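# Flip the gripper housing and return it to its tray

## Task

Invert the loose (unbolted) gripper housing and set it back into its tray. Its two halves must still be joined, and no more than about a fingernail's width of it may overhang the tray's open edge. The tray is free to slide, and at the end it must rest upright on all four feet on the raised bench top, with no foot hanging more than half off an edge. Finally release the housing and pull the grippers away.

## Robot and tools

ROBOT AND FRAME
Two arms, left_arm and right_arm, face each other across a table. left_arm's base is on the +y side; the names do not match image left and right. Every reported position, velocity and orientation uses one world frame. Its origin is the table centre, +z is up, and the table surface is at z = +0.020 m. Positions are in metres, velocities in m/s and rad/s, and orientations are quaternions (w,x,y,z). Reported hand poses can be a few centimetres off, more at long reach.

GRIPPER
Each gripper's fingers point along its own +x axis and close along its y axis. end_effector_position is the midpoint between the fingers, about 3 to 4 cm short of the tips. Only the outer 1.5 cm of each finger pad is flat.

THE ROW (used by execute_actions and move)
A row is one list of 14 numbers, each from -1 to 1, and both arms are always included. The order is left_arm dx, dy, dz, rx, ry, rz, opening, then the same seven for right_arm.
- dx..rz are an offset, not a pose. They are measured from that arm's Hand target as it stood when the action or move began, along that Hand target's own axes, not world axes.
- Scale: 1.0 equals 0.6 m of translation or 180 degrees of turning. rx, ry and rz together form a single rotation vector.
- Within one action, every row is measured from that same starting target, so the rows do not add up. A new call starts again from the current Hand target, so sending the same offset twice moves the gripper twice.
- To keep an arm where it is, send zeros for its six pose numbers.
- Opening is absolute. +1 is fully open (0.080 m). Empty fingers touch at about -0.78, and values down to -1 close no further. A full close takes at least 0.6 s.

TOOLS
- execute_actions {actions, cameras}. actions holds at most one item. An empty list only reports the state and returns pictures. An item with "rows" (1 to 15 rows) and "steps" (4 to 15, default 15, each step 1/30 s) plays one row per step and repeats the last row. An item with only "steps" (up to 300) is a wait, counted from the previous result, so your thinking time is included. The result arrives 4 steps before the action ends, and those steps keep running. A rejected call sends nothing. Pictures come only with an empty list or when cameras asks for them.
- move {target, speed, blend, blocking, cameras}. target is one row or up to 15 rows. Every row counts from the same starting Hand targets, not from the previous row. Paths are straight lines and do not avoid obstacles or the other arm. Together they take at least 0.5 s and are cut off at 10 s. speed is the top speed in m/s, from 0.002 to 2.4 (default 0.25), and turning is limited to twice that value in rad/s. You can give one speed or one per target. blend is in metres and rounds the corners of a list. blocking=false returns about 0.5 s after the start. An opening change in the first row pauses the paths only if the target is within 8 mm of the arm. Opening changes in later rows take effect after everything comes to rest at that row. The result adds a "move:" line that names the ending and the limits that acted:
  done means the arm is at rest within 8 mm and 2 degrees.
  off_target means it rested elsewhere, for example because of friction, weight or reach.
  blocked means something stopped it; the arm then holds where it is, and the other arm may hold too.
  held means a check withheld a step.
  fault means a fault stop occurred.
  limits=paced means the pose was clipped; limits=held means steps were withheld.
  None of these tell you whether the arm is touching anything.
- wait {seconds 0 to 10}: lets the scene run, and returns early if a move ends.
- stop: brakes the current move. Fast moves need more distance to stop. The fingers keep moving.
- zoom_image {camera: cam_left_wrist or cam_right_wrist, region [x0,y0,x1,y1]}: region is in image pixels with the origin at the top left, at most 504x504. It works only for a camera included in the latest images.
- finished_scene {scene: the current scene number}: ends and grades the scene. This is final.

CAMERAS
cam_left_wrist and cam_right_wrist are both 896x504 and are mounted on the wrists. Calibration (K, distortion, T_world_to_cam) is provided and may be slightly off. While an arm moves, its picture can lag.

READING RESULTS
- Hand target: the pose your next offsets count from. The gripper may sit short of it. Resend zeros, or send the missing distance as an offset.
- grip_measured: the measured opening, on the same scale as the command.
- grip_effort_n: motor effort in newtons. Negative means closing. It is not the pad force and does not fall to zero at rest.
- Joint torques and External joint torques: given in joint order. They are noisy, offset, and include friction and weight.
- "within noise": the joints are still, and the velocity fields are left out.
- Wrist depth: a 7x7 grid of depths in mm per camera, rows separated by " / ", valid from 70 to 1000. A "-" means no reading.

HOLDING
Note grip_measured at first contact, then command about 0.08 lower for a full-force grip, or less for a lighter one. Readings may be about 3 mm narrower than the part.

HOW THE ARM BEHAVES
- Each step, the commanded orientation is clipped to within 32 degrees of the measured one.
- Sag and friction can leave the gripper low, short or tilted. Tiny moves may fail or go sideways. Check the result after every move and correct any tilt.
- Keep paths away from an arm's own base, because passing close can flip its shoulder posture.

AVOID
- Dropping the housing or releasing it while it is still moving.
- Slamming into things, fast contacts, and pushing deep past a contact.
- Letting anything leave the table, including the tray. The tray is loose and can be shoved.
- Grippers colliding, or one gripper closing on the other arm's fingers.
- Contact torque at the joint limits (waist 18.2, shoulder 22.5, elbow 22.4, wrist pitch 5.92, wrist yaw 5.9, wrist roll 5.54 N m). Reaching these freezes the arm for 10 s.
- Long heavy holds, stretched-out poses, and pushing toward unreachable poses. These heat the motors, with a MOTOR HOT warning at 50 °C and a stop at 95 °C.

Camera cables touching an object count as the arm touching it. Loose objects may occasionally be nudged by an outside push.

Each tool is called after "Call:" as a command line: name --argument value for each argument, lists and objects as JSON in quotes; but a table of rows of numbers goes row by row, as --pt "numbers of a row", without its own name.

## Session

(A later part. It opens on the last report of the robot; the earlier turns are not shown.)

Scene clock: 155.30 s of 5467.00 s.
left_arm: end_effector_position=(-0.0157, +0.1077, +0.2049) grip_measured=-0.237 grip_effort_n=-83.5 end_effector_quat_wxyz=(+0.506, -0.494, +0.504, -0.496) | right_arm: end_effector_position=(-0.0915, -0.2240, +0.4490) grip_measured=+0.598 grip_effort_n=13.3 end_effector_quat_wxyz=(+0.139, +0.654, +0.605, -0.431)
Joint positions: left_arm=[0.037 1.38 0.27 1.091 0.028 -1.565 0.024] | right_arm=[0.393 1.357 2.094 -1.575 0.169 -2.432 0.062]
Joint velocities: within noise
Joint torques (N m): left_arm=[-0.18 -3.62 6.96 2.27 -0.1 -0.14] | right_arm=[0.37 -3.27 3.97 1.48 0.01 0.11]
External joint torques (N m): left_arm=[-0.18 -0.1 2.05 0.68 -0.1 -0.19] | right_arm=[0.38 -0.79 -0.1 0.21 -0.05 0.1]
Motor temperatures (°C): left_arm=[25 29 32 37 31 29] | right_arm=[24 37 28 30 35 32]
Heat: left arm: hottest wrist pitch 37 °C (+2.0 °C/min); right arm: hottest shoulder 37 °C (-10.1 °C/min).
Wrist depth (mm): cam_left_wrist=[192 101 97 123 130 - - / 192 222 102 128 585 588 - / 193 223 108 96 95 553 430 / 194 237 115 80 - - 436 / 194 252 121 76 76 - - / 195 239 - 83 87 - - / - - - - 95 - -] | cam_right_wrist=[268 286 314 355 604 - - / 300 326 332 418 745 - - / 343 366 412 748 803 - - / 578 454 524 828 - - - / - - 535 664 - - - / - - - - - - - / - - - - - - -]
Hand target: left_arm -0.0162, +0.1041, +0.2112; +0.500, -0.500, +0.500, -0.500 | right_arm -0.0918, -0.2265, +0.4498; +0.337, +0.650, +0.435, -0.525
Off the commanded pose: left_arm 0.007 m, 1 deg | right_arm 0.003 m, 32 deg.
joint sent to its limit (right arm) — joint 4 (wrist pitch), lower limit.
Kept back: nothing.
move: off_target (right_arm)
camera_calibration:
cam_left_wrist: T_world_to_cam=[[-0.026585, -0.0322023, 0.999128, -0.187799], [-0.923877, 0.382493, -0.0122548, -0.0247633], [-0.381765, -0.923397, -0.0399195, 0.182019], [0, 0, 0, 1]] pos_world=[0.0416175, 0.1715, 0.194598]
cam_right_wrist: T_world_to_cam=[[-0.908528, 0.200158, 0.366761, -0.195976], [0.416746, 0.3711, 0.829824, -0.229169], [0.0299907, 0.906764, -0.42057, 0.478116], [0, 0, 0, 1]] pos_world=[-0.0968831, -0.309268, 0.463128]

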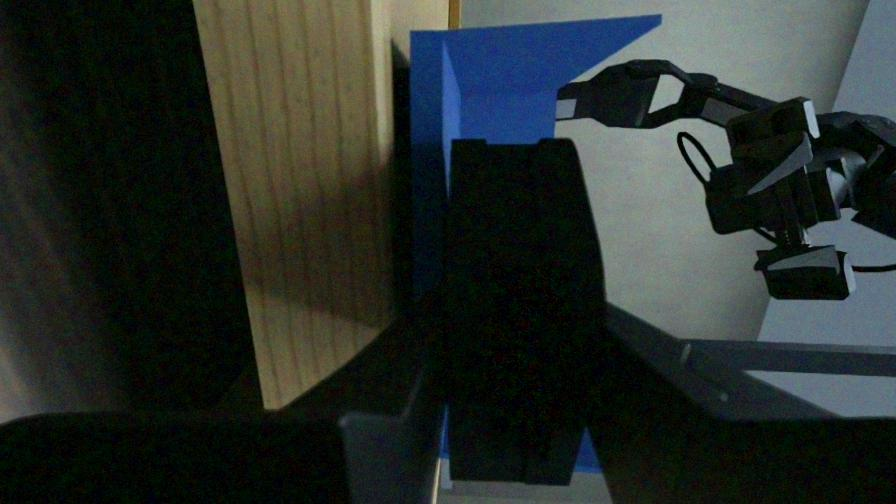

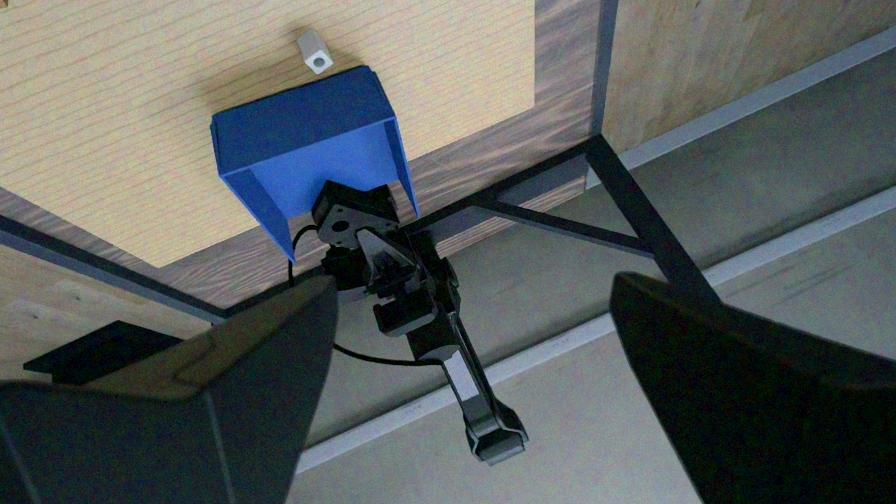

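Call:
move --pt "0 -0.12 0 0 0 0.07 -0.3 0.0 0 0 0 0 0 0.6" --pt "0.09 -0.12 0.005 0 0 0.139 -0.3 0.0 0 0 0 0 0 0.6" --speed 0.15

Scene clock: 158.93 s of 5467.00 s.
left_arm: end_effector_position=(-0.0142, +0.0533, +0.2759) grip_measured=-0.237 grip_effort_n=-83.5 end_effector_quat_wxyz=(+0.597, -0.377, +0.601, -0.374) | right_arm: end_effector_position=(-0.0915, -0.2240, +0.4490) grip_measured=+0.598 grip_effort_n=12.8 end_effector_quat_wxyz=(+0.139, +0.654, +0.605, -0.431)
Joint positions: left_arm=[0.037 1.335 0.982 -0.099 0.028 -1.565 0.024] | right_arm=[0.393 1.357 2.094 -1.575 0.169 -2.432 0.062]
Joint velocities: within noise
Joint torques (N m): left_arm=[0.25 -4.94 9.5 1.72 -0.04 0.25] | right_arm=[0.38 -3.28 3.95 1.48 0.02 0.12]
External joint torques (N m): left_arm=[0.25 -0.02 2.87 0.16 -0.02 0.2] | right_arm=[0.36 -0.76 -0.12 0.23 -0.04 0.1]
Motor temperatures (°C): left_arm=[25 29 33 37 31 29] | right_arm=[24 37 28 30 35 32]
Heat: left arm: hottest wrist pitch 37 °C (+2.0 °C/min); right arm: hottest shoulder 37 °C (-11.0 °C/min).
Wrist depth (mm): cam_left_wrist=[95 99 97 213 - - - / 97 102 134 179 502 492 447 / 101 109 139 92 95 - - / 108 110 144 78 - - - / 123 112 145 76 76 - - / 139 117 - 83 87 - - / - - - - 95 - -] | cam_right_wrist=[268 288 314 354 603 - - / 302 324 329 413 731 - - / 344 370 407 758 804 - - / 582 457 377 852 - - - / - - 393 757 - - - / - - 381 453 - - - / - - - - - - -]
Hand target: left_arm -0.0132, +0.0501, +0.2833; +0.596, -0.380, +0.597, -0.380 | right_arm -0.0918, -0.2265, +0.4498; +0.337, +0.650, +0.435, -0.525
Off the commanded pose: left_arm 0.008 m, 1 deg | right_arm 0.003 m, 32 deg.
joint sent to its limit (right arm) — joint 4 (wrist pitch), lower limit.
Kept back: nothing.
move: off_target (right_arm)
camera_calibration:
cam_left_wrist: T_world_to_cam=[[-0.0152318, -0.448046, 0.893881, -0.209069], [-0.92292, 0.350248, 0.159831, -0.0474164], [-0.384691, -0.822545, -0.418845, 0.234413], [0, 0, 0, 1]] pos_world=[0.0432307, 0.11575, 0.292644]
cam_right_wrist: T_world_to_cam=[[-0.908528, 0.200158, 0.366761, -0.195976], [0.416746, 0.3711, 0.829824, -0.229169], [0.0299907, 0.906764, -0.42057, 0.478116], [0, 0, 0, 1]] pos_world=[-0.0968831, -0.309268, 0.463128]

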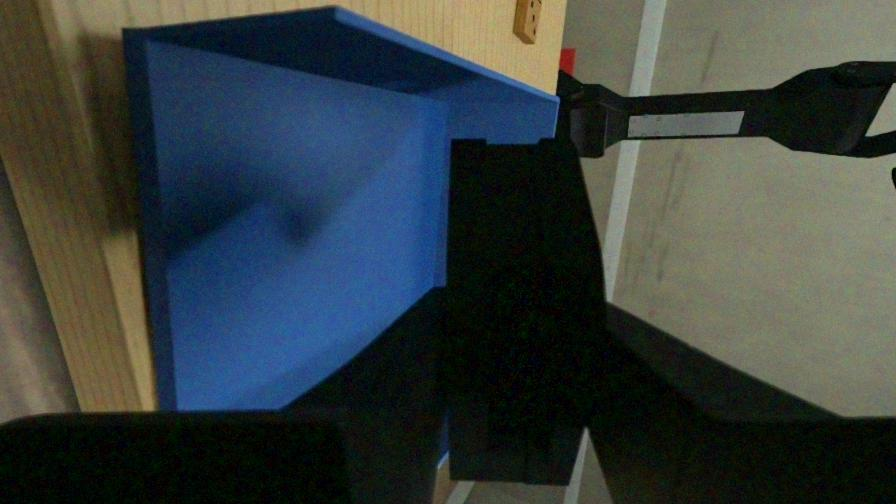

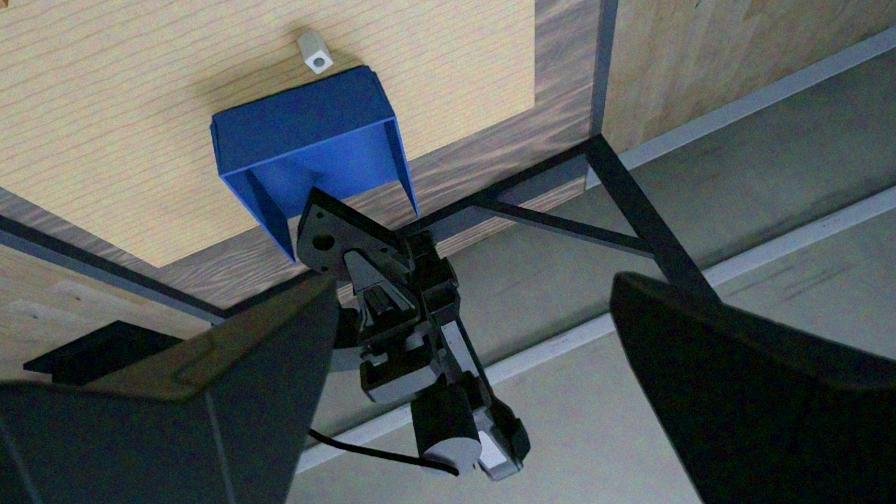

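Call:
move --target '[0.0254,0.0544,0,0,0,0,-0.3,0.0,0,0,0,0,0,0.6]' --speed 0.1

Scene clock: 160.07 s of 5467.00 s.
left_arm: end_effector_position=(-0.0141, +0.0500, +0.2504) grip_measured=-0.237 grip_effort_n=-83.5 end_effector_quat_wxyz=(+0.594, -0.382, +0.598, -0.380) | right_arm: end_effector_position=(-0.0915, -0.2240, +0.4490) grip_measured=+0.598 grip_effort_n=12.8 end_effector_quat_wxyz=(+0.139, +0.654, +0.605, -0.431)
Joint positions: left_arm=[0.037 1.362 0.886 0.043 0.028 -1.565 0.024] | right_arm=[0.393 1.357 2.094 -1.575 0.169 -2.432 0.062]
Joint velocities: within noise
Joint torques (N m): left_arm=[0.25 -5.12 5.84 2.19 -0.02 0.24] | right_arm=[0.38 -3.27 3.97 1.48 0.02 0.12]
External joint torques (N m): left_arm=[0.25 -0.14 -0.66 0.62 0 0.2] | right_arm=[0.39 -0.7 -0.16 0.2 -0.04 0.1]
Motor temperatures (°C): left_arm=[25 29 33 37 31 29] | right_arm=[24 37 28 30 35 32]
Heat: left arm: hottest wrist pitch 37 °C (+2.0 °C/min); right arm: hottest shoulder 37 °C (-11.2 °C/min).
Wrist depth (mm): cam_left_wrist=[- 81 87 - 356 - - / - 84 102 144 179 485 439 / 89 86 102 96 95 - - / 96 90 112 80 - - - / 111 95 110 76 76 - - / 122 100 - 83 87 - - / - - - - 95 - -] | cam_right_wrist=[268 289 314 357 592 - - / 300 325 328 416 736 - - / 345 368 393 758 806 - - / 580 452 397 842 - - - / - - 397 740 - - - / - - 438 440 - - - / - - - - - - -]
Hand target: left_arm -0.0132, +0.0501, +0.2471; +0.596, -0.380, +0.597, -0.380 | right_arm -0.0918, -0.2265, +0.4498; +0.337, +0.650, +0.435, -0.525
Off the commanded pose: left_arm 0.003 m, 0 deg | right_arm 0.003 m, 32 deg.
joint sent to its limit (right arm) — joint 4 (wrist pitch), lower limit.
Kept back: nothing.
move: off_target (right_arm)
camera_calibration:
cam_left_wrist: T_world_to_cam=[[-0.015721, -0.431232, 0.902104, -0.190738], [-0.923041, 0.353095, 0.152704, -0.0404237], [-0.38438, -0.830279, -0.403596, 0.217599], [0, 0, 0, 1]] pos_world=[0.0433291, 0.112688, 0.266061]
cam_right_wrist: T_world_to_cam=[[-0.908528, 0.200158, 0.366761, -0.195976], [0.416746, 0.3711, 0.829824, -0.229169], [0.0299907, 0.906764, -0.42057, 0.478116], [0, 0, 0, 1]] pos_world=[-0.0968831, -0.309268, 0.463128]

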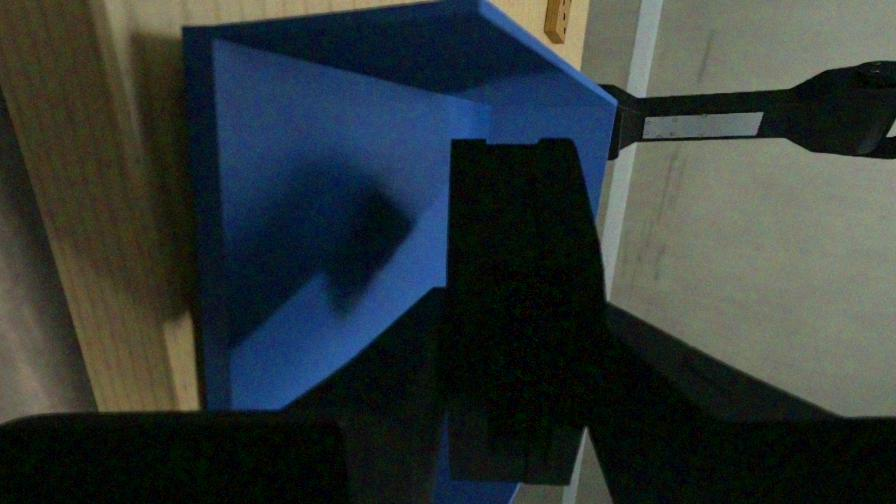

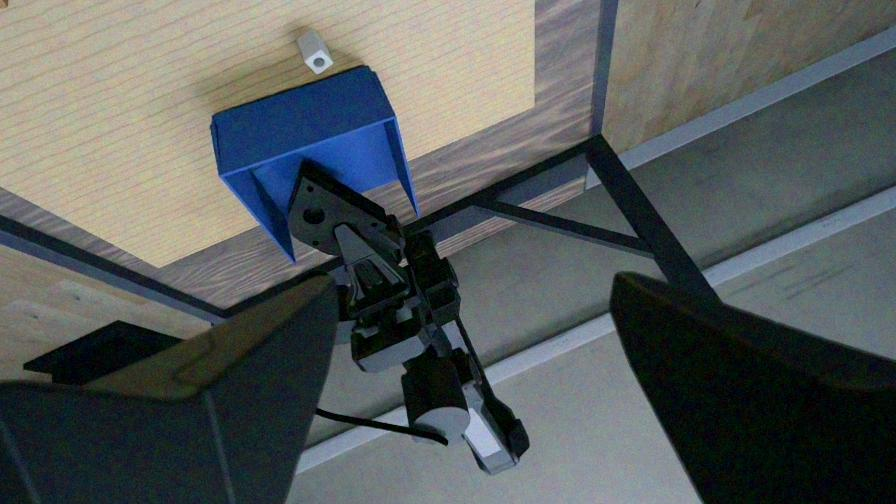

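Call:
move --target '[0.0287,0.0142,0,0,0,0,-0.3,0.0,0,0,0,0,0,0.6]' --speed 0.06 --cameras '[]'

Call:
move --target '[0.0028,0.006,0,0,0,0,-0.3,0.0,0,0,0,0,0,0.6]' --speed 0.03

Scene clock: 161.20 s of 5467.00 s.
left_arm: end_effector_position=(-0.0137, +0.0379, +0.2380) grip_measured=-0.237 grip_effort_n=-83.5 end_effector_quat_wxyz=(+0.592, -0.385, +0.596, -0.382) | right_arm: end_effector_position=(-0.0915, -0.2240, +0.4490) grip_measured=+0.598 grip_effort_n=12.8 end_effector_quat_wxyz=(+0.139, +0.654, +0.605, -0.431)
Joint positions: left_arm=[0.037 1.423 0.878 0.121 0.028 -1.565 0.024] | right_arm=[0.393 1.357 2.094 -1.575 0.169 -2.432 0.062]
Joint velocities: within noise
Joint torques (N m): left_arm=[0.12 -4.88 5.73 1.96 -0.07 0.22] | right_arm=[0.38 -3.28 3.96 1.48 0.01 0.11]
External joint torques (N m): left_arm=[0.14 0.47 -0.67 0.4 -0.06 0.17] | right_arm=[0.35 -0.78 -0.14 0.19 -0.04 0.1]
Motor temperatures (°C): left_arm=[25 29 33 37 31 29] | right_arm=[24 37 28 30 35 32]
Heat: left arm: hottest wrist pitch 37 °C (+2.0 °C/min); right arm: hottest shoulder 37 °C (-11.1 °C/min).
Wrist depth (mm): cam_left_wrist=[- - - - - - - / - - 86 117 150 475 433 / - 72 86 96 94 - - / - 73 104 80 - - - / - 77 101 76 76 - - / - 79 - 83 87 - - / - - - 134 96 - -] | cam_right_wrist=[267 287 313 356 604 - - / 301 324 330 417 741 - - / 346 367 377 748 812 - - / 583 453 406 841 - - - / - - 370 751 - - - / - - - 481 - - - / - - - - - - -]
Hand target: left_arm -0.0133, +0.0381, +0.2320; +0.596, -0.380, +0.597, -0.380 | right_arm -0.0918, -0.2265, +0.4498; +0.337, +0.650, +0.435, -0.525
Off the commanded pose: left_arm 0.006 m, 1 deg | right_arm 0.003 m, 32 deg.
joint sent to its limit (right arm) — joint 4 (wrist pitch), lower limit.
Kept back: nothing.
move: off_target (right_arm)
No camera images: "cameras" was empty.

Scene clock: 162.10 s of 5467.00 s.
left_arm: end_effector_position=(-0.0137, +0.0371, +0.2369) grip_measured=-0.237 grip_effort_n=-83.5 end_effector_quat_wxyz=(+0.591, -0.387, +0.595, -0.384) | right_arm: end_effector_position=(-0.0915, -0.2240, +0.4490) grip_measured=+0.598 grip_effort_n=13.3 end_effector_quat_wxyz=(+0.139, +0.654, +0.605, -0.431)
Joint positions: left_arm=[0.037 1.427 0.87 0.14 0.028 -1.565 0.024] | right_arm=[0.393 1.357 2.094 -1.575 0.169 -2.432 0.062]
Joint velocities: within noise
Joint torques (N m): left_arm=[0.13 -4.78 5.17 1.86 -0.06 0.21] | right_arm=[0.37 -3.27 3.97 1.48 0.01 0.11]
External joint torques (N m): left_arm=[0.12 0.57 -1.23 0.3 -0.05 0.17] | right_arm=[0.35 -0.59 -0.21 0.21 -0.04 0.1]
Motor temperatures (°C): left_arm=[25 29 33 37 31 29] | right_arm=[24 37 28 30 35 32]
Heat: left arm: hottest wrist pitch 37 °C (+2.0 °C/min); right arm: hottest shoulder 37 °C (-11.2 °C/min).
Wrist depth (mm): cam_left_wrist=[- - - - - - - / - - 81 117 152 473 430 / - 72 86 96 94 - - / - 72 103 80 - - - / - 75 101 76 76 - - / - 77 - 84 87 - - / - - - 134 96 - -] | cam_right_wrist=[268 289 314 357 600 - - / 302 323 328 419 739 - - / 345 368 376 757 807 - - / 587 454 407 831 - - - / - - 367 753 - - - / - - - 446 - - - / - - - - - - -]
Hand target: left_arm -0.0133, +0.0381, +0.2280; +0.596, -0.380, +0.597, -0.380 | right_arm -0.0918, -0.2265, +0.4498; +0.337, +0.650, +0.435, -0.525
Off the commanded pose: left_arm 0.009 m, 1 deg | right_arm 0.003 m, 32 deg.
joint sent to its limit (right arm) — joint 4 (wrist pitch), lower limit.
Kept back: nothing.
move: off_target (left_arm, right_arm)
camera_calibration:
cam_left_wrist: T_world_to_cam=[[-0.0160662, -0.417058, 0.908738, -0.186174], [-0.923069, 0.355504, 0.146836, -0.0322626], [-0.3843, -0.836468, -0.390684, 0.198805], [0, 0, 0, 1]] pos_world=[0.0436288, 0.100118, 0.25159]
cam_right_wrist: T_world_to_cam=[[-0.908528, 0.200158, 0.366761, -0.195976], [0.416746, 0.3711, 0.829824, -0.229169], [0.0299907, 0.906764, -0.42057, 0.478116], [0, 0, 0, 1]] pos_world=[-0.0968831, -0.309268, 0.463128]

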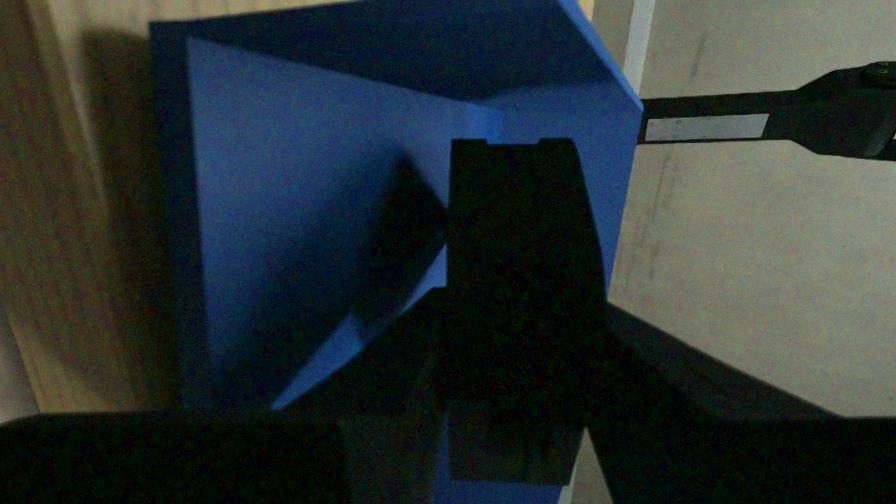

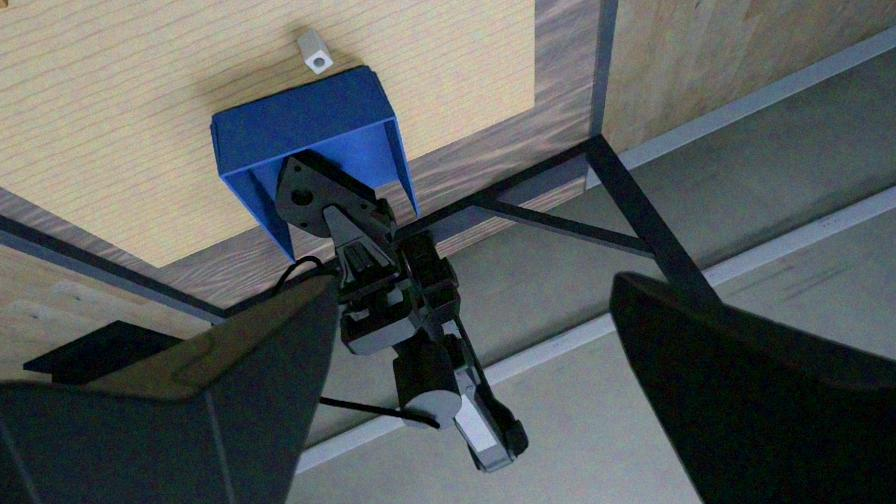

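Call:
move --target '[-0.004,-0.01,0,0,0,-0.006,-0.12,0.0,0,0,0,0,0,0.6]' --speed 0.03 --cameras '[]'

Call:
move --target '[0,0,0,0,0,0,0.05,0.0,0,0,0,0,0,0.6]' --speed 0.05

Scene clock: 163.23 s of 5467.00 s.
left_arm: end_effector_position=(-0.0137, +0.0373, +0.2341) grip_measured=-0.122 grip_effort_n=14.7 end_effector_quat_wxyz=(+0.592, -0.385, +0.596, -0.383) | right_arm: end_effector_position=(-0.0915, -0.2240, +0.4490) grip_measured=+0.598 grip_effort_n=13.3 end_effector_quat_wxyz=(+0.139, +0.654, +0.605, -0.431)
Joint positions: left_arm=[0.037 1.431 0.866 0.142 0.028 -1.565 0.029] | right_arm=[0.393 1.357 2.094 -1.575 0.169 -2.432 0.062]
Joint velocities: within noise
Joint torques (N m): left_arm=[0.15 -6.31 6.18 2.18 -0.05 0.21] | right_arm=[0.35 -3.29 3.96 1.48 0.01 0.11]
External joint torques (N m): left_arm=[0.15 -0.86 -0.29 0.59 -0.04 0.16] | right_arm=[0.34 -0.74 -0.14 0.21 -0.04 0.1]
Motor temperatures (°C): left_arm=[25 29 33 37 31 29] | right_arm=[24 37 28 30 35 32]
Heat: left arm: hottest wrist pitch 37 °C (+2.0 °C/min); right arm: hottest shoulder 37 °C (-11.1 °C/min).
Wrist depth (mm): cam_left_wrist=[- - - - - - - / - - 79 112 150 473 435 / - - 79 95 93 - - / - 71 98 80 168 - - / - 74 86 77 86 - - / - 76 - 85 80 - - / - - - 95 93 - -] | cam_right_wrist=[269 289 314 353 598 - - / 301 324 328 416 731 - - / 343 366 380 755 816 - - / 582 455 405 840 - - - / - - 371 759 - - - / - - - 523 - - - / - - - - - - -]
Hand target: left_arm -0.0133, +0.0377, +0.2346; +0.592, -0.386, +0.593, -0.385 | right_arm -0.0918, -0.2265, +0.4498; +0.337, +0.650, +0.435, -0.525
Off the commanded pose: left_arm 0.001 m, 0 deg | right_arm 0.003 m, 32 deg.
joint sent to its limit (right arm) — joint 4 (wrist pitch), lower limit.
Kept back: nothing.
move: off_target (right_arm)
No camera images: "cameras" was empty.

Scene clock: 169.07 s of 5467.00 s.
left_arm: end_effector_position=(-0.0137, +0.0373, +0.2342) grip_measured=+0.048 grip_effort_n=15.1 end_effector_quat_wxyz=(+0.592, -0.385, +0.596, -0.383) | right_arm: end_effector_position=(-0.0915, -0.2240, +0.4490) grip_measured=+0.598 grip_effort_n=12.8 end_effector_quat_wxyz=(+0.139, +0.654, +0.605, -0.431)
Joint positions: left_arm=[0.037 1.431 0.866 0.142 0.028 -1.565 0.037] | right_arm=[0.393 1.357 2.094 -1.575 0.169 -2.432 0.062]
Joint velocities: within noise
Joint torques (N m): left_arm=[0.18 -6.3 6.17 2.14 -0.06 0.21] | right_arm=[0.37 -3.28 3.96 1.48 0.01 0.11]
External joint torques (N m): left_arm=[0.16 -1 -0.16 0.59 -0.04 0.16] | right_arm=[0.36 -0.72 -0.18 0.19 -0.04 0.1]
Motor temperatures (°C): left_arm=[25 29 33 37 31 29] | right_arm=[24 36 28 31 35 32]
Heat: left arm: hottest wrist pitch 37 °C (+1.0 °C/min); right arm: hottest shoulder 36 °C (-11.2 °C/min).
Wrist depth (mm): cam_left_wrist=[- - - - - - - / - - 79 112 148 472 434 / - - 79 94 93 - - / - 71 98 79 170 - - / - 74 86 - 87 - - / - 76 - 98 88 - - / - - - 95 95 - -] | cam_right_wrist=[268 289 313 355 599 - - / 301 325 329 416 739 - - / 345 367 381 760 803 - - / 580 457 400 840 - - - / - - 369 753 - - - / - - - 514 - - - / - - - - - - -]
Hand target: left_arm -0.0133, +0.0377, +0.2346; +0.592, -0.386, +0.593, -0.385 | right_arm -0.0918, -0.2265, +0.4498; +0.337, +0.650, +0.435, -0.525
Off the commanded pose: left_arm 0.001 m, 0 deg | right_arm 0.003 m, 32 deg.
joint sent to its limit (right arm) — joint 4 (wrist pitch), lower limit.
Kept back: nothing.
move: off_target (right_arm)
camera_calibration:
cam_left_wrist: T_world_to_cam=[[-0.0159393, -0.421565, 0.906658, -0.183053], [-0.923073, 0.354716, 0.148703, -0.0322964], [-0.384294, -0.834542, -0.394789, 0.198698], [0, 0, 0, 1]] pos_world=[0.0436287, 0.100109, 0.249213]
cam_right_wrist: T_world_to_cam=[[-0.908528, 0.200158, 0.366761, -0.195976], [0.416746, 0.3711, 0.829824, -0.229169], [0.0299907, 0.906764, -0.42057, 0.478116], [0, 0, 0, 1]] pos_world=[-0.0968831, -0.309268, 0.463128]

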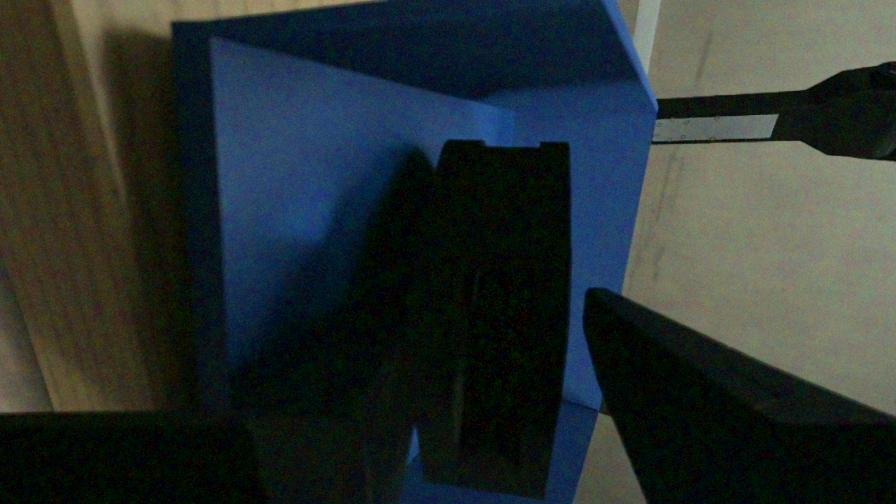

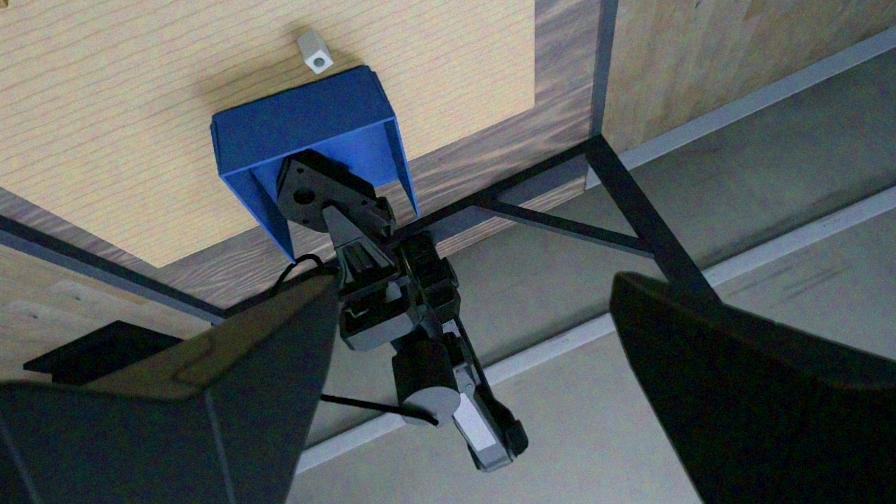

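Call:
move --target '[-0.0767,0.0325,0,0,0,0,0.05,0.0,0,0,0,0,0,0.6]' --speed 0.08

Scene clock: 170.50 s of 5467.00 s.
left_arm: end_effector_position=(-0.0140, +0.0853, +0.2346) grip_measured=+0.048 grip_effort_n=14.7 end_effector_quat_wxyz=(+0.592, -0.386, +0.595, -0.383) | right_arm: end_effector_position=(-0.0915, -0.2240, +0.4490) grip_measured=+0.598 grip_effort_n=12.8 end_effector_quat_wxyz=(+0.139, +0.654, +0.605, -0.431)
Joint positions: left_arm=[0.041 1.227 0.718 0.088 0.03 -1.564 0.037] | right_arm=[0.393 1.357 2.094 -1.575 0.169 -2.432 0.062]
Joint velocities: within noise
Joint torques (N m): left_arm=[0.34 -6.08 5.78 1.74 0.09 0.25] | right_arm=[0.38 -3.29 3.97 1.48 0.01 0.11]
External joint torques (N m): left_arm=[0.38 -2.05 -0.68 0.18 0.1 0.2] | right_arm=[0.38 -0.74 -0.13 0.21 -0.04 0.1]
Motor temperatures (°C): left_arm=[25 29 33 37 31 29] | right_arm=[24 36 28 31 35 32]
Heat: left arm: hottest wrist pitch 37 °C (+1.0 °C/min); right arm: hottest shoulder 36 °C (-11.1 °C/min).
Wrist depth (mm): cam_left_wrist=[180 111 100 124 114 - - / 183 200 105 123 199 513 474 / 189 207 113 92 205 - - / 194 221 118 79 215 - - / 197 230 127 - 87 - - / 202 - - 98 88 - - / - - - 95 93 - -] | cam_right_wrist=[269 289 315 356 603 - - / 301 325 332 418 739 - - / 345 367 404 764 804 - - / 581 452 435 841 - - - / - - 436 558 - - - / - - - 562 - - - / - - - - - - -]
Hand target: left_arm -0.0133, +0.0877, +0.2355; +0.593, -0.385, +0.593, -0.385 | right_arm -0.0918, -0.2265, +0.4498; +0.337, +0.650, +0.435, -0.525
Off the commanded pose: left_arm 0.003 m, 0 deg | right_arm 0.003 m, 32 deg.
joint sent to its limit (right arm) — joint 4 (wrist pitch), lower limit.
Kept back: nothing.
move: off_target (right_arm)
camera_calibration:
cam_left_wrist: T_world_to_cam=[[-0.0160431, -0.421608, 0.906636, -0.163129], [-0.923688, 0.353407, 0.147998, -0.0494006], [-0.382809, -0.835075, -0.395104, 0.23894], [0, 0, 0, 1]] pos_world=[0.0432207, 0.148215, 0.249616]
cam_right_wrist: T_world_to_cam=[[-0.908528, 0.200158, 0.366761, -0.195976], [0.416746, 0.3711, 0.829824, -0.229169], [0.0299907, 0.906764, -0.42057, 0.478116], [0, 0, 0, 1]] pos_world=[-0.0968831, -0.309268, 0.463128]

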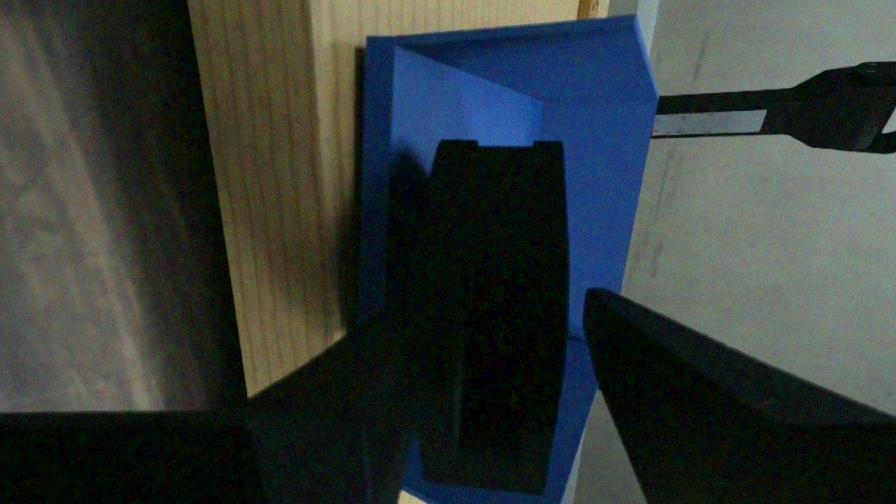

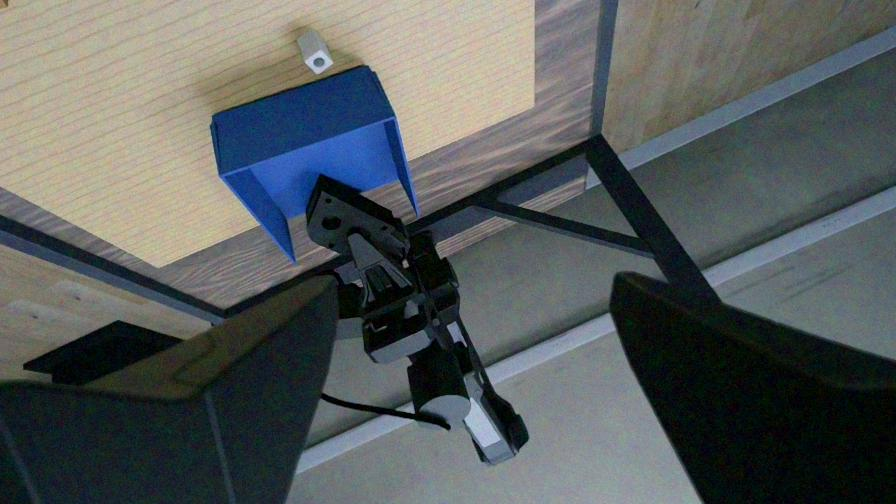

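Call:
move --target '[0.0767,-0.0325,0,0,0,0,0.05,0.332,0,-0.285,0,0,0,-0.85]' --speed 0.1

Scene clock: 174.00 s of 5467.00 s.
left_arm: end_effector_position=(-0.0126, +0.0421, +0.2273) grip_measured=+0.048 grip_effort_n=15.1 end_effector_quat_wxyz=(+0.595, -0.381, +0.598, -0.378) | right_arm: end_effector_position=(-0.0125, -0.0343, +0.2925) grip_measured=-0.794 grip_effort_n=-83.5 end_effector_quat_wxyz=(+0.308, +0.663, +0.460, -0.504)
Joint positions: left_arm=[0.041 1.422 0.843 0.142 0.03 -1.564 0.037] | right_arm=[0.004 2.064 2.343 -1.547 0.073 -2.73 0]
Joint velocities: within noise
Joint torques (N m): left_arm=[-0.22 -5.3 9.02 2.14 -0.13 0.17] | right_arm=[-0.27 -7.62 6.74 1.2 0.14 -0.15]
External joint torques (N m): left_arm=[-0.21 0.06 2.57 0.56 -0.11 0.12] | right_arm=[-0.33 1.01 1.56 0.5 0.12 -0.15]
Motor temperatures (°C): left_arm=[25 29 34 37 31 29] | right_arm=[24 36 28 31 35 31]
Heat: left arm: hottest wrist pitch 37 °C (+1.0 °C/min); right arm: hottest shoulder 36 °C (-11.0 °C/min).
Wrist depth (mm): cam_left_wrist=[- - 80 - - - - / - - 76 100 135 391 - / - - 81 94 92 - 332 / - 73 80 80 171 - 110 / 91 78 74 - 87 - 104 / 182 84 - 97 - - - / - - - 94 139 - -] | cam_right_wrist=[142 147 136 111 144 129 164 / 156 154 138 156 157 145 180 / 174 175 150 161 173 149 201 / 192 197 161 151 170 172 432 / 375 223 227 - 182 469 491 / - - - - - - - / - - - - - - -]
Hand target: left_arm -0.0133, +0.0377, +0.2346; +0.593, -0.385, +0.593, -0.385 | right_arm -0.0111, -0.0316, +0.2935; +0.337, +0.650, +0.435, -0.525
Off the commanded pose: left_arm 0.009 m, 1 deg | right_arm 0.003 m, 5 deg.
joint sent to its limit (right arm) — joint 3 (elbow), upper limit, where the elbow is as straight as it goes.
Kept back: nothing.
move: off_target (left_arm, right_arm)
camera_calibration:
cam_left_wrist: T_world_to_cam=[[-0.0155998, -0.435381, 0.900111, -0.172665], [-0.923625, 0.351083, 0.153811, -0.0329946], [-0.38298, -0.828965, -0.407606, 0.203117], [0, 0, 0, 1]] pos_world=[0.0446216, 0.104785, 0.243284]
cam_right_wrist: T_world_to_cam=[[-0.923574, 0.372399, 0.0912679, -0.0184209], [0.336444, 0.672961, 0.658732, -0.143226], [0.183892, 0.639095, -0.746821, 0.326064], [0, 0, 0, 1]] pos_world=[-0.0287858, -0.10514, 0.33954]

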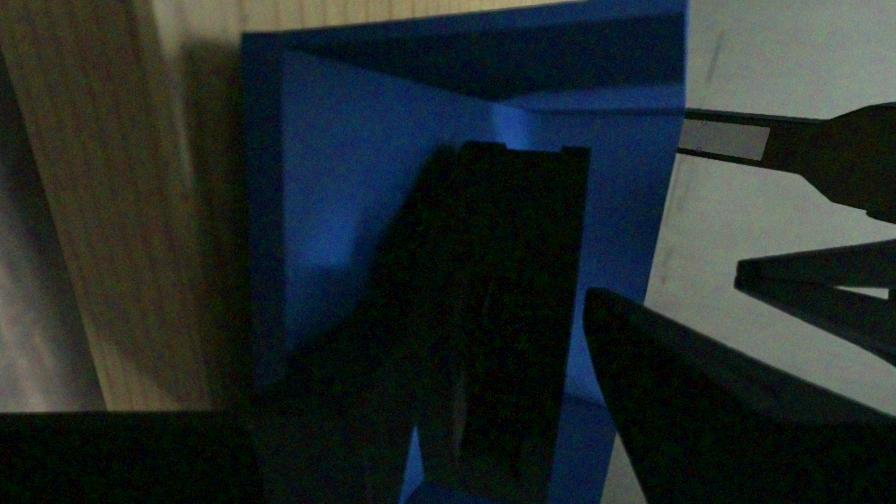

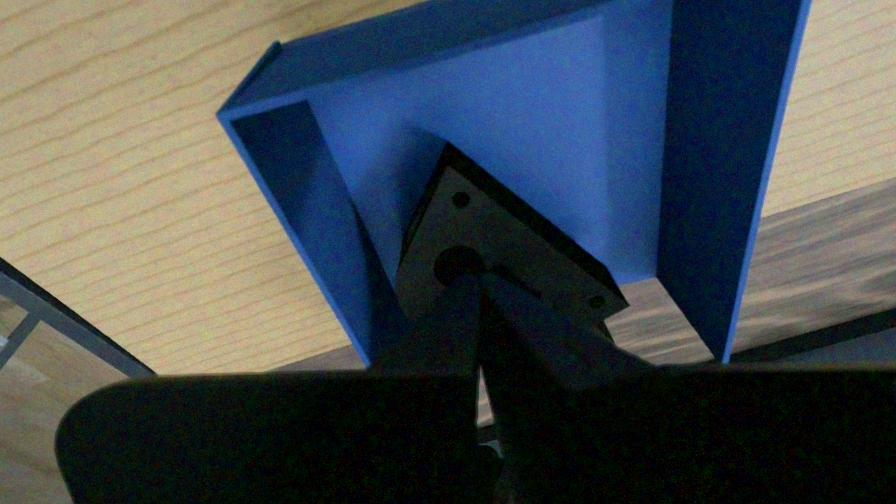

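Call:
move --target '[0,0,0,0,0,0,0.05,0.051,0,0.001,0,0,0,-0.85]' --speed 0.08 --cameras '[]'

Call:
move --target '[0,0,0,0,0,0,0.05,0.012,0,0.002,0,0,0,-0.85]' --speed 0.03

Scene clock: 175.23 s of 5467.00 s.
left_arm: end_effector_position=(-0.0126, +0.0420, +0.2275) grip_measured=+0.048 grip_effort_n=14.7 end_effector_quat_wxyz=(+0.595, -0.381, +0.598, -0.378) | right_arm: end_effector_position=(-0.0106, -0.0272, +0.2641) grip_measured=-0.794 grip_effort_n=-83.5 end_effector_quat_wxyz=(+0.333, +0.652, +0.439, -0.522)
Joint positions: left_arm=[0.041 1.422 0.843 0.142 0.03 -1.564 0.037] | right_arm=[0 2.132 2.344 -1.557 0.073 -2.73 0]
Joint velocities: within noise
Joint torques (N m): left_arm=[-0.19 -5.25 9 2.13 -0.13 0.16] | right_arm=[-0.32 -7.88 6.64 0.73 0.03 -0.13]
External joint torques (N m): left_arm=[-0.17 0.04 2.66 0.58 -0.12 0.11] | right_arm=[-0.25 1.3 1.38 0.13 -0.01 -0.13]
Motor temperatures (°C): left_arm=[25 29 34 37 31 29] | right_arm=[24 36 28 30 35 31]
Heat: left arm: hottest wrist pitch 37 °C (+1.0 °C/min); right arm: hottest shoulder 36 °C (-10.1 °C/min).
Wrist depth (mm): cam_left_wrist=[- - 80 - - - - / - - 76 101 135 394 337 / - - 81 94 92 - 316 / - 73 81 80 171 110 99 / 90 77 74 - 87 105 100 / 99 83 - 97 - - - / - - - 94 139 - -] | cam_right_wrist=[123 124 123 109 119 118 93 / 135 130 107 125 126 127 92 / 146 - 127 136 142 138 105 / 160 162 129 120 151 150 123 / 178 182 141 89 127 167 136 / - - - - - - - / - - - - - - -]
Hand target: left_arm -0.0133, +0.0377, +0.2348; +0.592, -0.386, +0.593, -0.386 | right_arm -0.0092, -0.0256, +0.2636; +0.337, +0.650, +0.435, -0.525
Off the commanded pose: left_arm 0.008 m, 1 deg | right_arm 0.002 m, 1 deg.
joint sent to its limit (right arm) — joint 3 (elbow), upper limit, where the elbow is as straight as it goes.
Kept back: nothing.
move: done
No camera images: "cameras" was empty.

Scene clock: 175.93 s of 5467.00 s.
left_arm: end_effector_position=(-0.0126, +0.0420, +0.2275) grip_measured=+0.048 grip_effort_n=14.7 end_effector_quat_wxyz=(+0.595, -0.381, +0.598, -0.378) | right_arm: end_effector_position=(-0.0107, -0.0261, +0.2614) grip_measured=-0.794 grip_effort_n=-83.5 end_effector_quat_wxyz=(+0.333, +0.651, +0.438, -0.522)
Joint positions: left_arm=[0.041 1.422 0.843 0.142 0.03 -1.564 0.037] | right_arm=[0 2.132 2.333 -1.547 0.073 -2.73 0]
Joint velocities: within noise
Joint torques (N m): left_arm=[-0.2 -5.24 9.04 2.15 -0.13 0.16] | right_arm=[-0.33 -7.73 4.91 1.07 0.02 -0.1]
External joint torques (N m): left_arm=[-0.22 0.08 2.65 0.58 -0.11 0.12] | right_arm=[-0.29 1.4 -0.32 0.47 -0.01 -0.1]
Motor temperatures (°C): left_arm=[25 29 34 37 31 29] | right_arm=[24 36 28 30 35 31]
Heat: left arm: hottest wrist pitch 37 °C (+1.0 °C/min); right arm: hottest shoulder 36 °C (-10.0 °C/min).
Wrist depth (mm): cam_left_wrist=[- - 80 - - - - / - - 76 100 135 404 343 / - - 81 94 92 - 305 / - 73 81 80 121 109 98 / 90 77 74 - 87 103 100 / 99 83 - 97 - - - / - - - 94 139 - -] | cam_right_wrist=[121 121 121 107 116 116 90 / 131 127 96 124 124 124 91 / - - 127 131 138 135 105 / 157 158 125 131 147 147 102 / 174 176 127 89 126 164 128 / - - - - - - - / - - - - - - -]
Hand target: left_arm -0.0133, +0.0377, +0.2347; +0.592, -0.386, +0.593, -0.386 | right_arm -0.0091, -0.0251, +0.2564; +0.337, +0.650, +0.435, -0.525
Off the commanded pose: left_arm 0.008 m, 1 deg | right_arm 0.005 m, 1 deg.
Kept back: nothing.
move: done
camera_calibration:
cam_left_wrist: T_world_to_cam=[[-0.015632, -0.434625, 0.900476, -0.173051], [-0.923619, 0.351238, 0.153495, -0.0329297], [-0.382994, -0.829297, -0.406918, 0.202983], [0, 0, 0, 1]] pos_world=[0.0446216, 0.104687, 0.24348]
cam_right_wrist: T_world_to_cam=[[-0.921928, 0.382638, 0.0603106, -0.00852203], [0.338876, 0.721273, 0.604093, -0.113231], [0.187648, 0.577368, -0.794628, 0.308163], [0, 0, 0, 1]] pos_world=[-0.0273118, -0.0929924, 0.313791]

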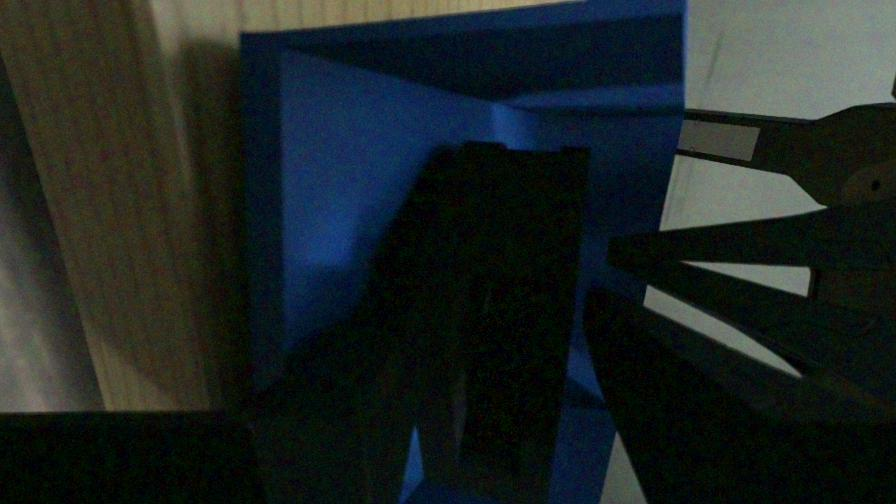

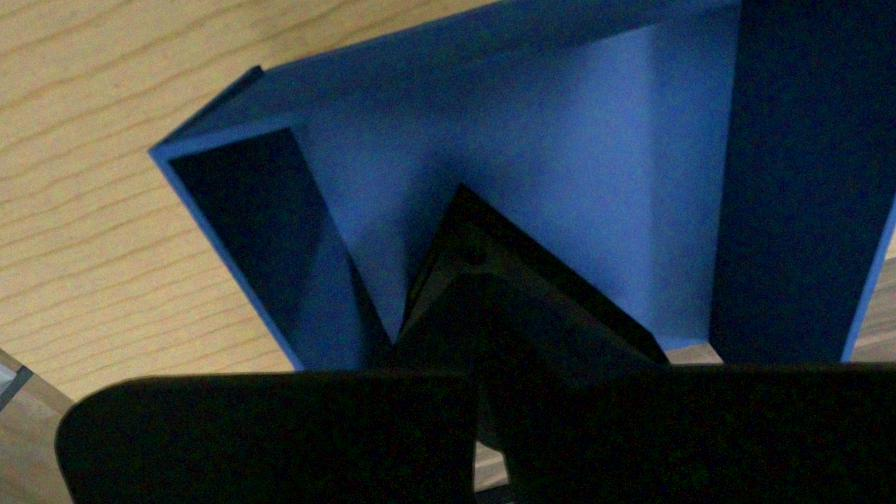

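Call:
move --target '[0,0,0,0,0,0,0.05,0.009,0,0,0,0,0,-0.85]' --speed 0.03 --cameras '[]'

Call:
move --target '[0,0,0,0,0,0,0.05,0.009,0,0,0,0,0,-0.85]' --speed 0.03

Scene clock: 176.87 s of 5467.00 s.
left_arm: end_effector_position=(-0.0126, +0.0420, +0.2274) grip_measured=+0.048 grip_effort_n=14.7 end_effector_quat_wxyz=(+0.595, -0.381, +0.598, -0.378) | right_arm: end_effector_position=(-0.0103, -0.0241, +0.2532) grip_measured=-0.794 grip_effort_n=-83.5 end_effector_quat_wxyz=(+0.335, +0.650, +0.436, -0.524)
Joint positions: left_arm=[0.041 1.423 0.843 0.142 0.03 -1.564 0.037] | right_arm=[-0.001 2.132 2.299 -1.52 0.073 -2.73 0]
Joint velocities: within noise
Joint torques (N m): left_arm=[-0.15 -5.25 9.03 2.13 -0.12 0.17] | right_arm=[-0.33 -8.45 4.95 1.05 0.01 -0.14]
External joint torques (N m): left_arm=[-0.14 0.01 2.66 0.57 -0.1 0.13] | right_arm=[-0.33 0.79 -0.34 0.49 -0.02 -0.14]
Motor temperatures (°C): left_arm=[25 29 34 37 31 29] | right_arm=[24 36 28 30 35 31]
Heat: left arm: hottest wrist pitch 37 °C (+1.0 °C/min); right arm: hottest shoulder 36 °C (-9.0 °C/min).
Wrist depth (mm): cam_left_wrist=[- - 80 - - - - / - - 76 100 135 408 335 / - - 81 94 92 394 100 / - 73 81 80 118 109 103 / 90 77 74 - 87 100 98 / 99 83 - 97 - - - / - - - 94 139 - -] | cam_right_wrist=[114 114 114 100 - 108 - / 123 120 115 116 116 117 91 / - - 120 125 127 126 105 / 148 - 127 130 137 141 100 / 164 165 100 89 127 156 106 / - - - - - - - / - - - - - - -]
Hand target: left_arm -0.0133, +0.0377, +0.2346; +0.593, -0.385, +0.593, -0.385 | right_arm -0.0089, -0.0240, +0.2511; +0.337, +0.650, +0.435, -0.525
Off the commanded pose: left_arm 0.009 m, 1 deg | right_arm 0.003 m, 0 deg.
Kept back: nothing.
move: off_target (left_arm)
No camera images: "cameras" was empty.

Scene clock: 177.57 s of 5467.00 s.
left_arm: end_effector_position=(-0.0126, +0.0419, +0.2268) grip_measured=+0.048 grip_effort_n=13.3 end_effector_quat_wxyz=(+0.595, -0.381, +0.598, -0.378) | right_arm: end_effector_position=(-0.0102, -0.0232, +0.2501) grip_measured=-0.794 grip_effort_n=-83.5 end_effector_quat_wxyz=(+0.334, +0.651, +0.437, -0.523)
Joint positions: left_arm=[0.041 1.424 0.843 0.142 0.03 -1.564 0.037] | right_arm=[-0.001 2.126 2.274 -1.499 0.073 -2.73 0]
Joint velocities: within noise
Joint torques (N m): left_arm=[-0.19 -5.51 9.05 2.12 -0.11 0.17] | right_arm=[-0.39 -8.41 4.08 1.42 0 -0.15]
External joint torques (N m): left_arm=[-0.18 -0.24 2.73 0.58 -0.1 0.12] | right_arm=[-0.35 0.88 -1.29 0.84 -0.03 -0.15]
Motor temperatures (°C): left_arm=[25 29 34 37 31 29] | right_arm=[24 36 28 30 35 31]
Heat: left arm: hottest wrist pitch 37 °C (+1.0 °C/min); right arm: hottest shoulder 36 °C (-9.1 °C/min).
Wrist depth (mm): cam_left_wrist=[- - 78 - - - - / - - 76 99 133 382 338 / - - 82 91 92 384 99 / - 73 79 79 117 110 99 / 91 77 73 - 88 100 98 / 181 84 - 96 - - - / - - - 93 139 - -] | cam_right_wrist=[112 113 112 99 - 105 - / 121 118 113 114 115 117 91 / - - 119 123 126 125 103 / 148 79 130 116 135 139 100 / 162 160 100 89 123 155 107 / - - - - - - - / - - - - - - -]
Hand target: left_arm -0.0133, +0.0377, +0.2347; +0.593, -0.386, +0.593, -0.385 | right_arm -0.0085, -0.0228, +0.2457; +0.337, +0.650, +0.435, -0.525
Off the commanded pose: left_arm 0.009 m, 1 deg | right_arm 0.005 m, 0 deg.
Kept back: nothing.
move: off_target (left_arm)
camera_calibration:
cam_left_wrist: T_world_to_cam=[[-0.0155694, -0.436447, 0.899595, -0.172072], [-0.923743, 0.350633, 0.154126, -0.0328736], [-0.382696, -0.828595, -0.408624, 0.202944], [0, 0, 0, 1]] pos_world=[0.04462, 0.104584, 0.24279]
cam_right_wrist: T_world_to_cam=[[-0.921644, 0.38356, 0.0587645, -0.00816698], [0.339372, 0.723334, 0.601344, -0.10802], [0.188145, 0.574168, -0.796826, 0.297894], [0, 0, 0, 1]] pos_world=[-0.0269154, -0.0897739, 0.302807]

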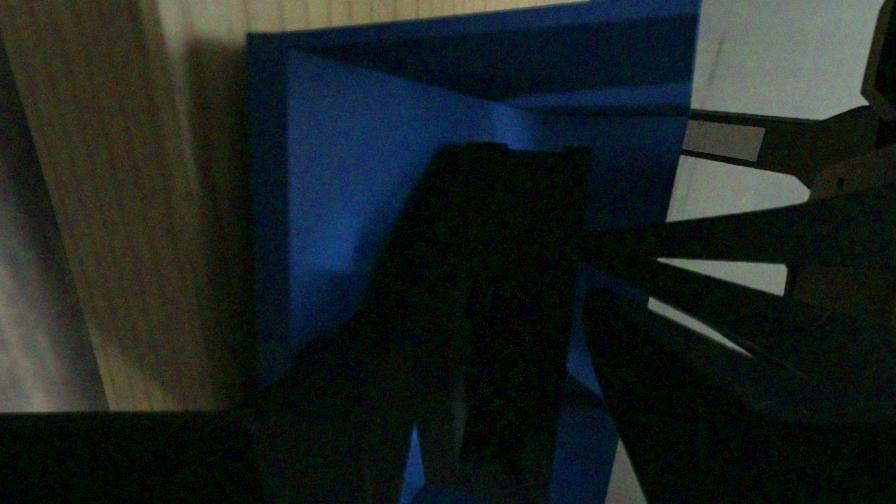

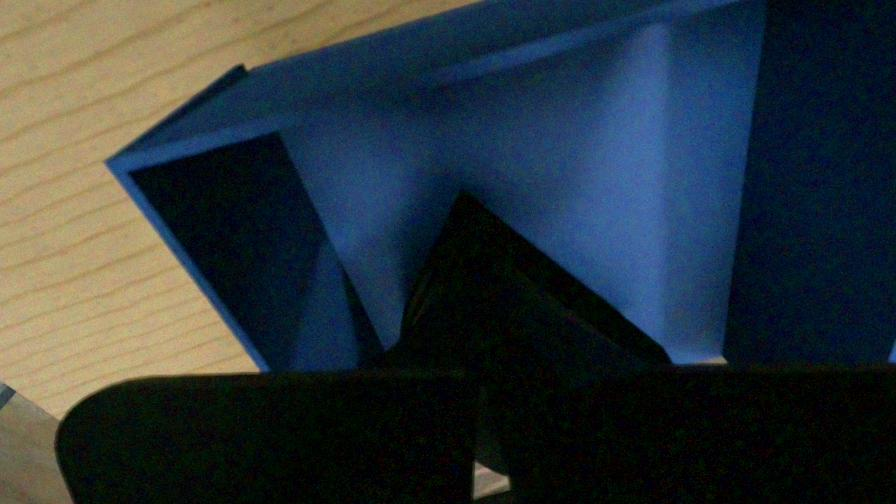

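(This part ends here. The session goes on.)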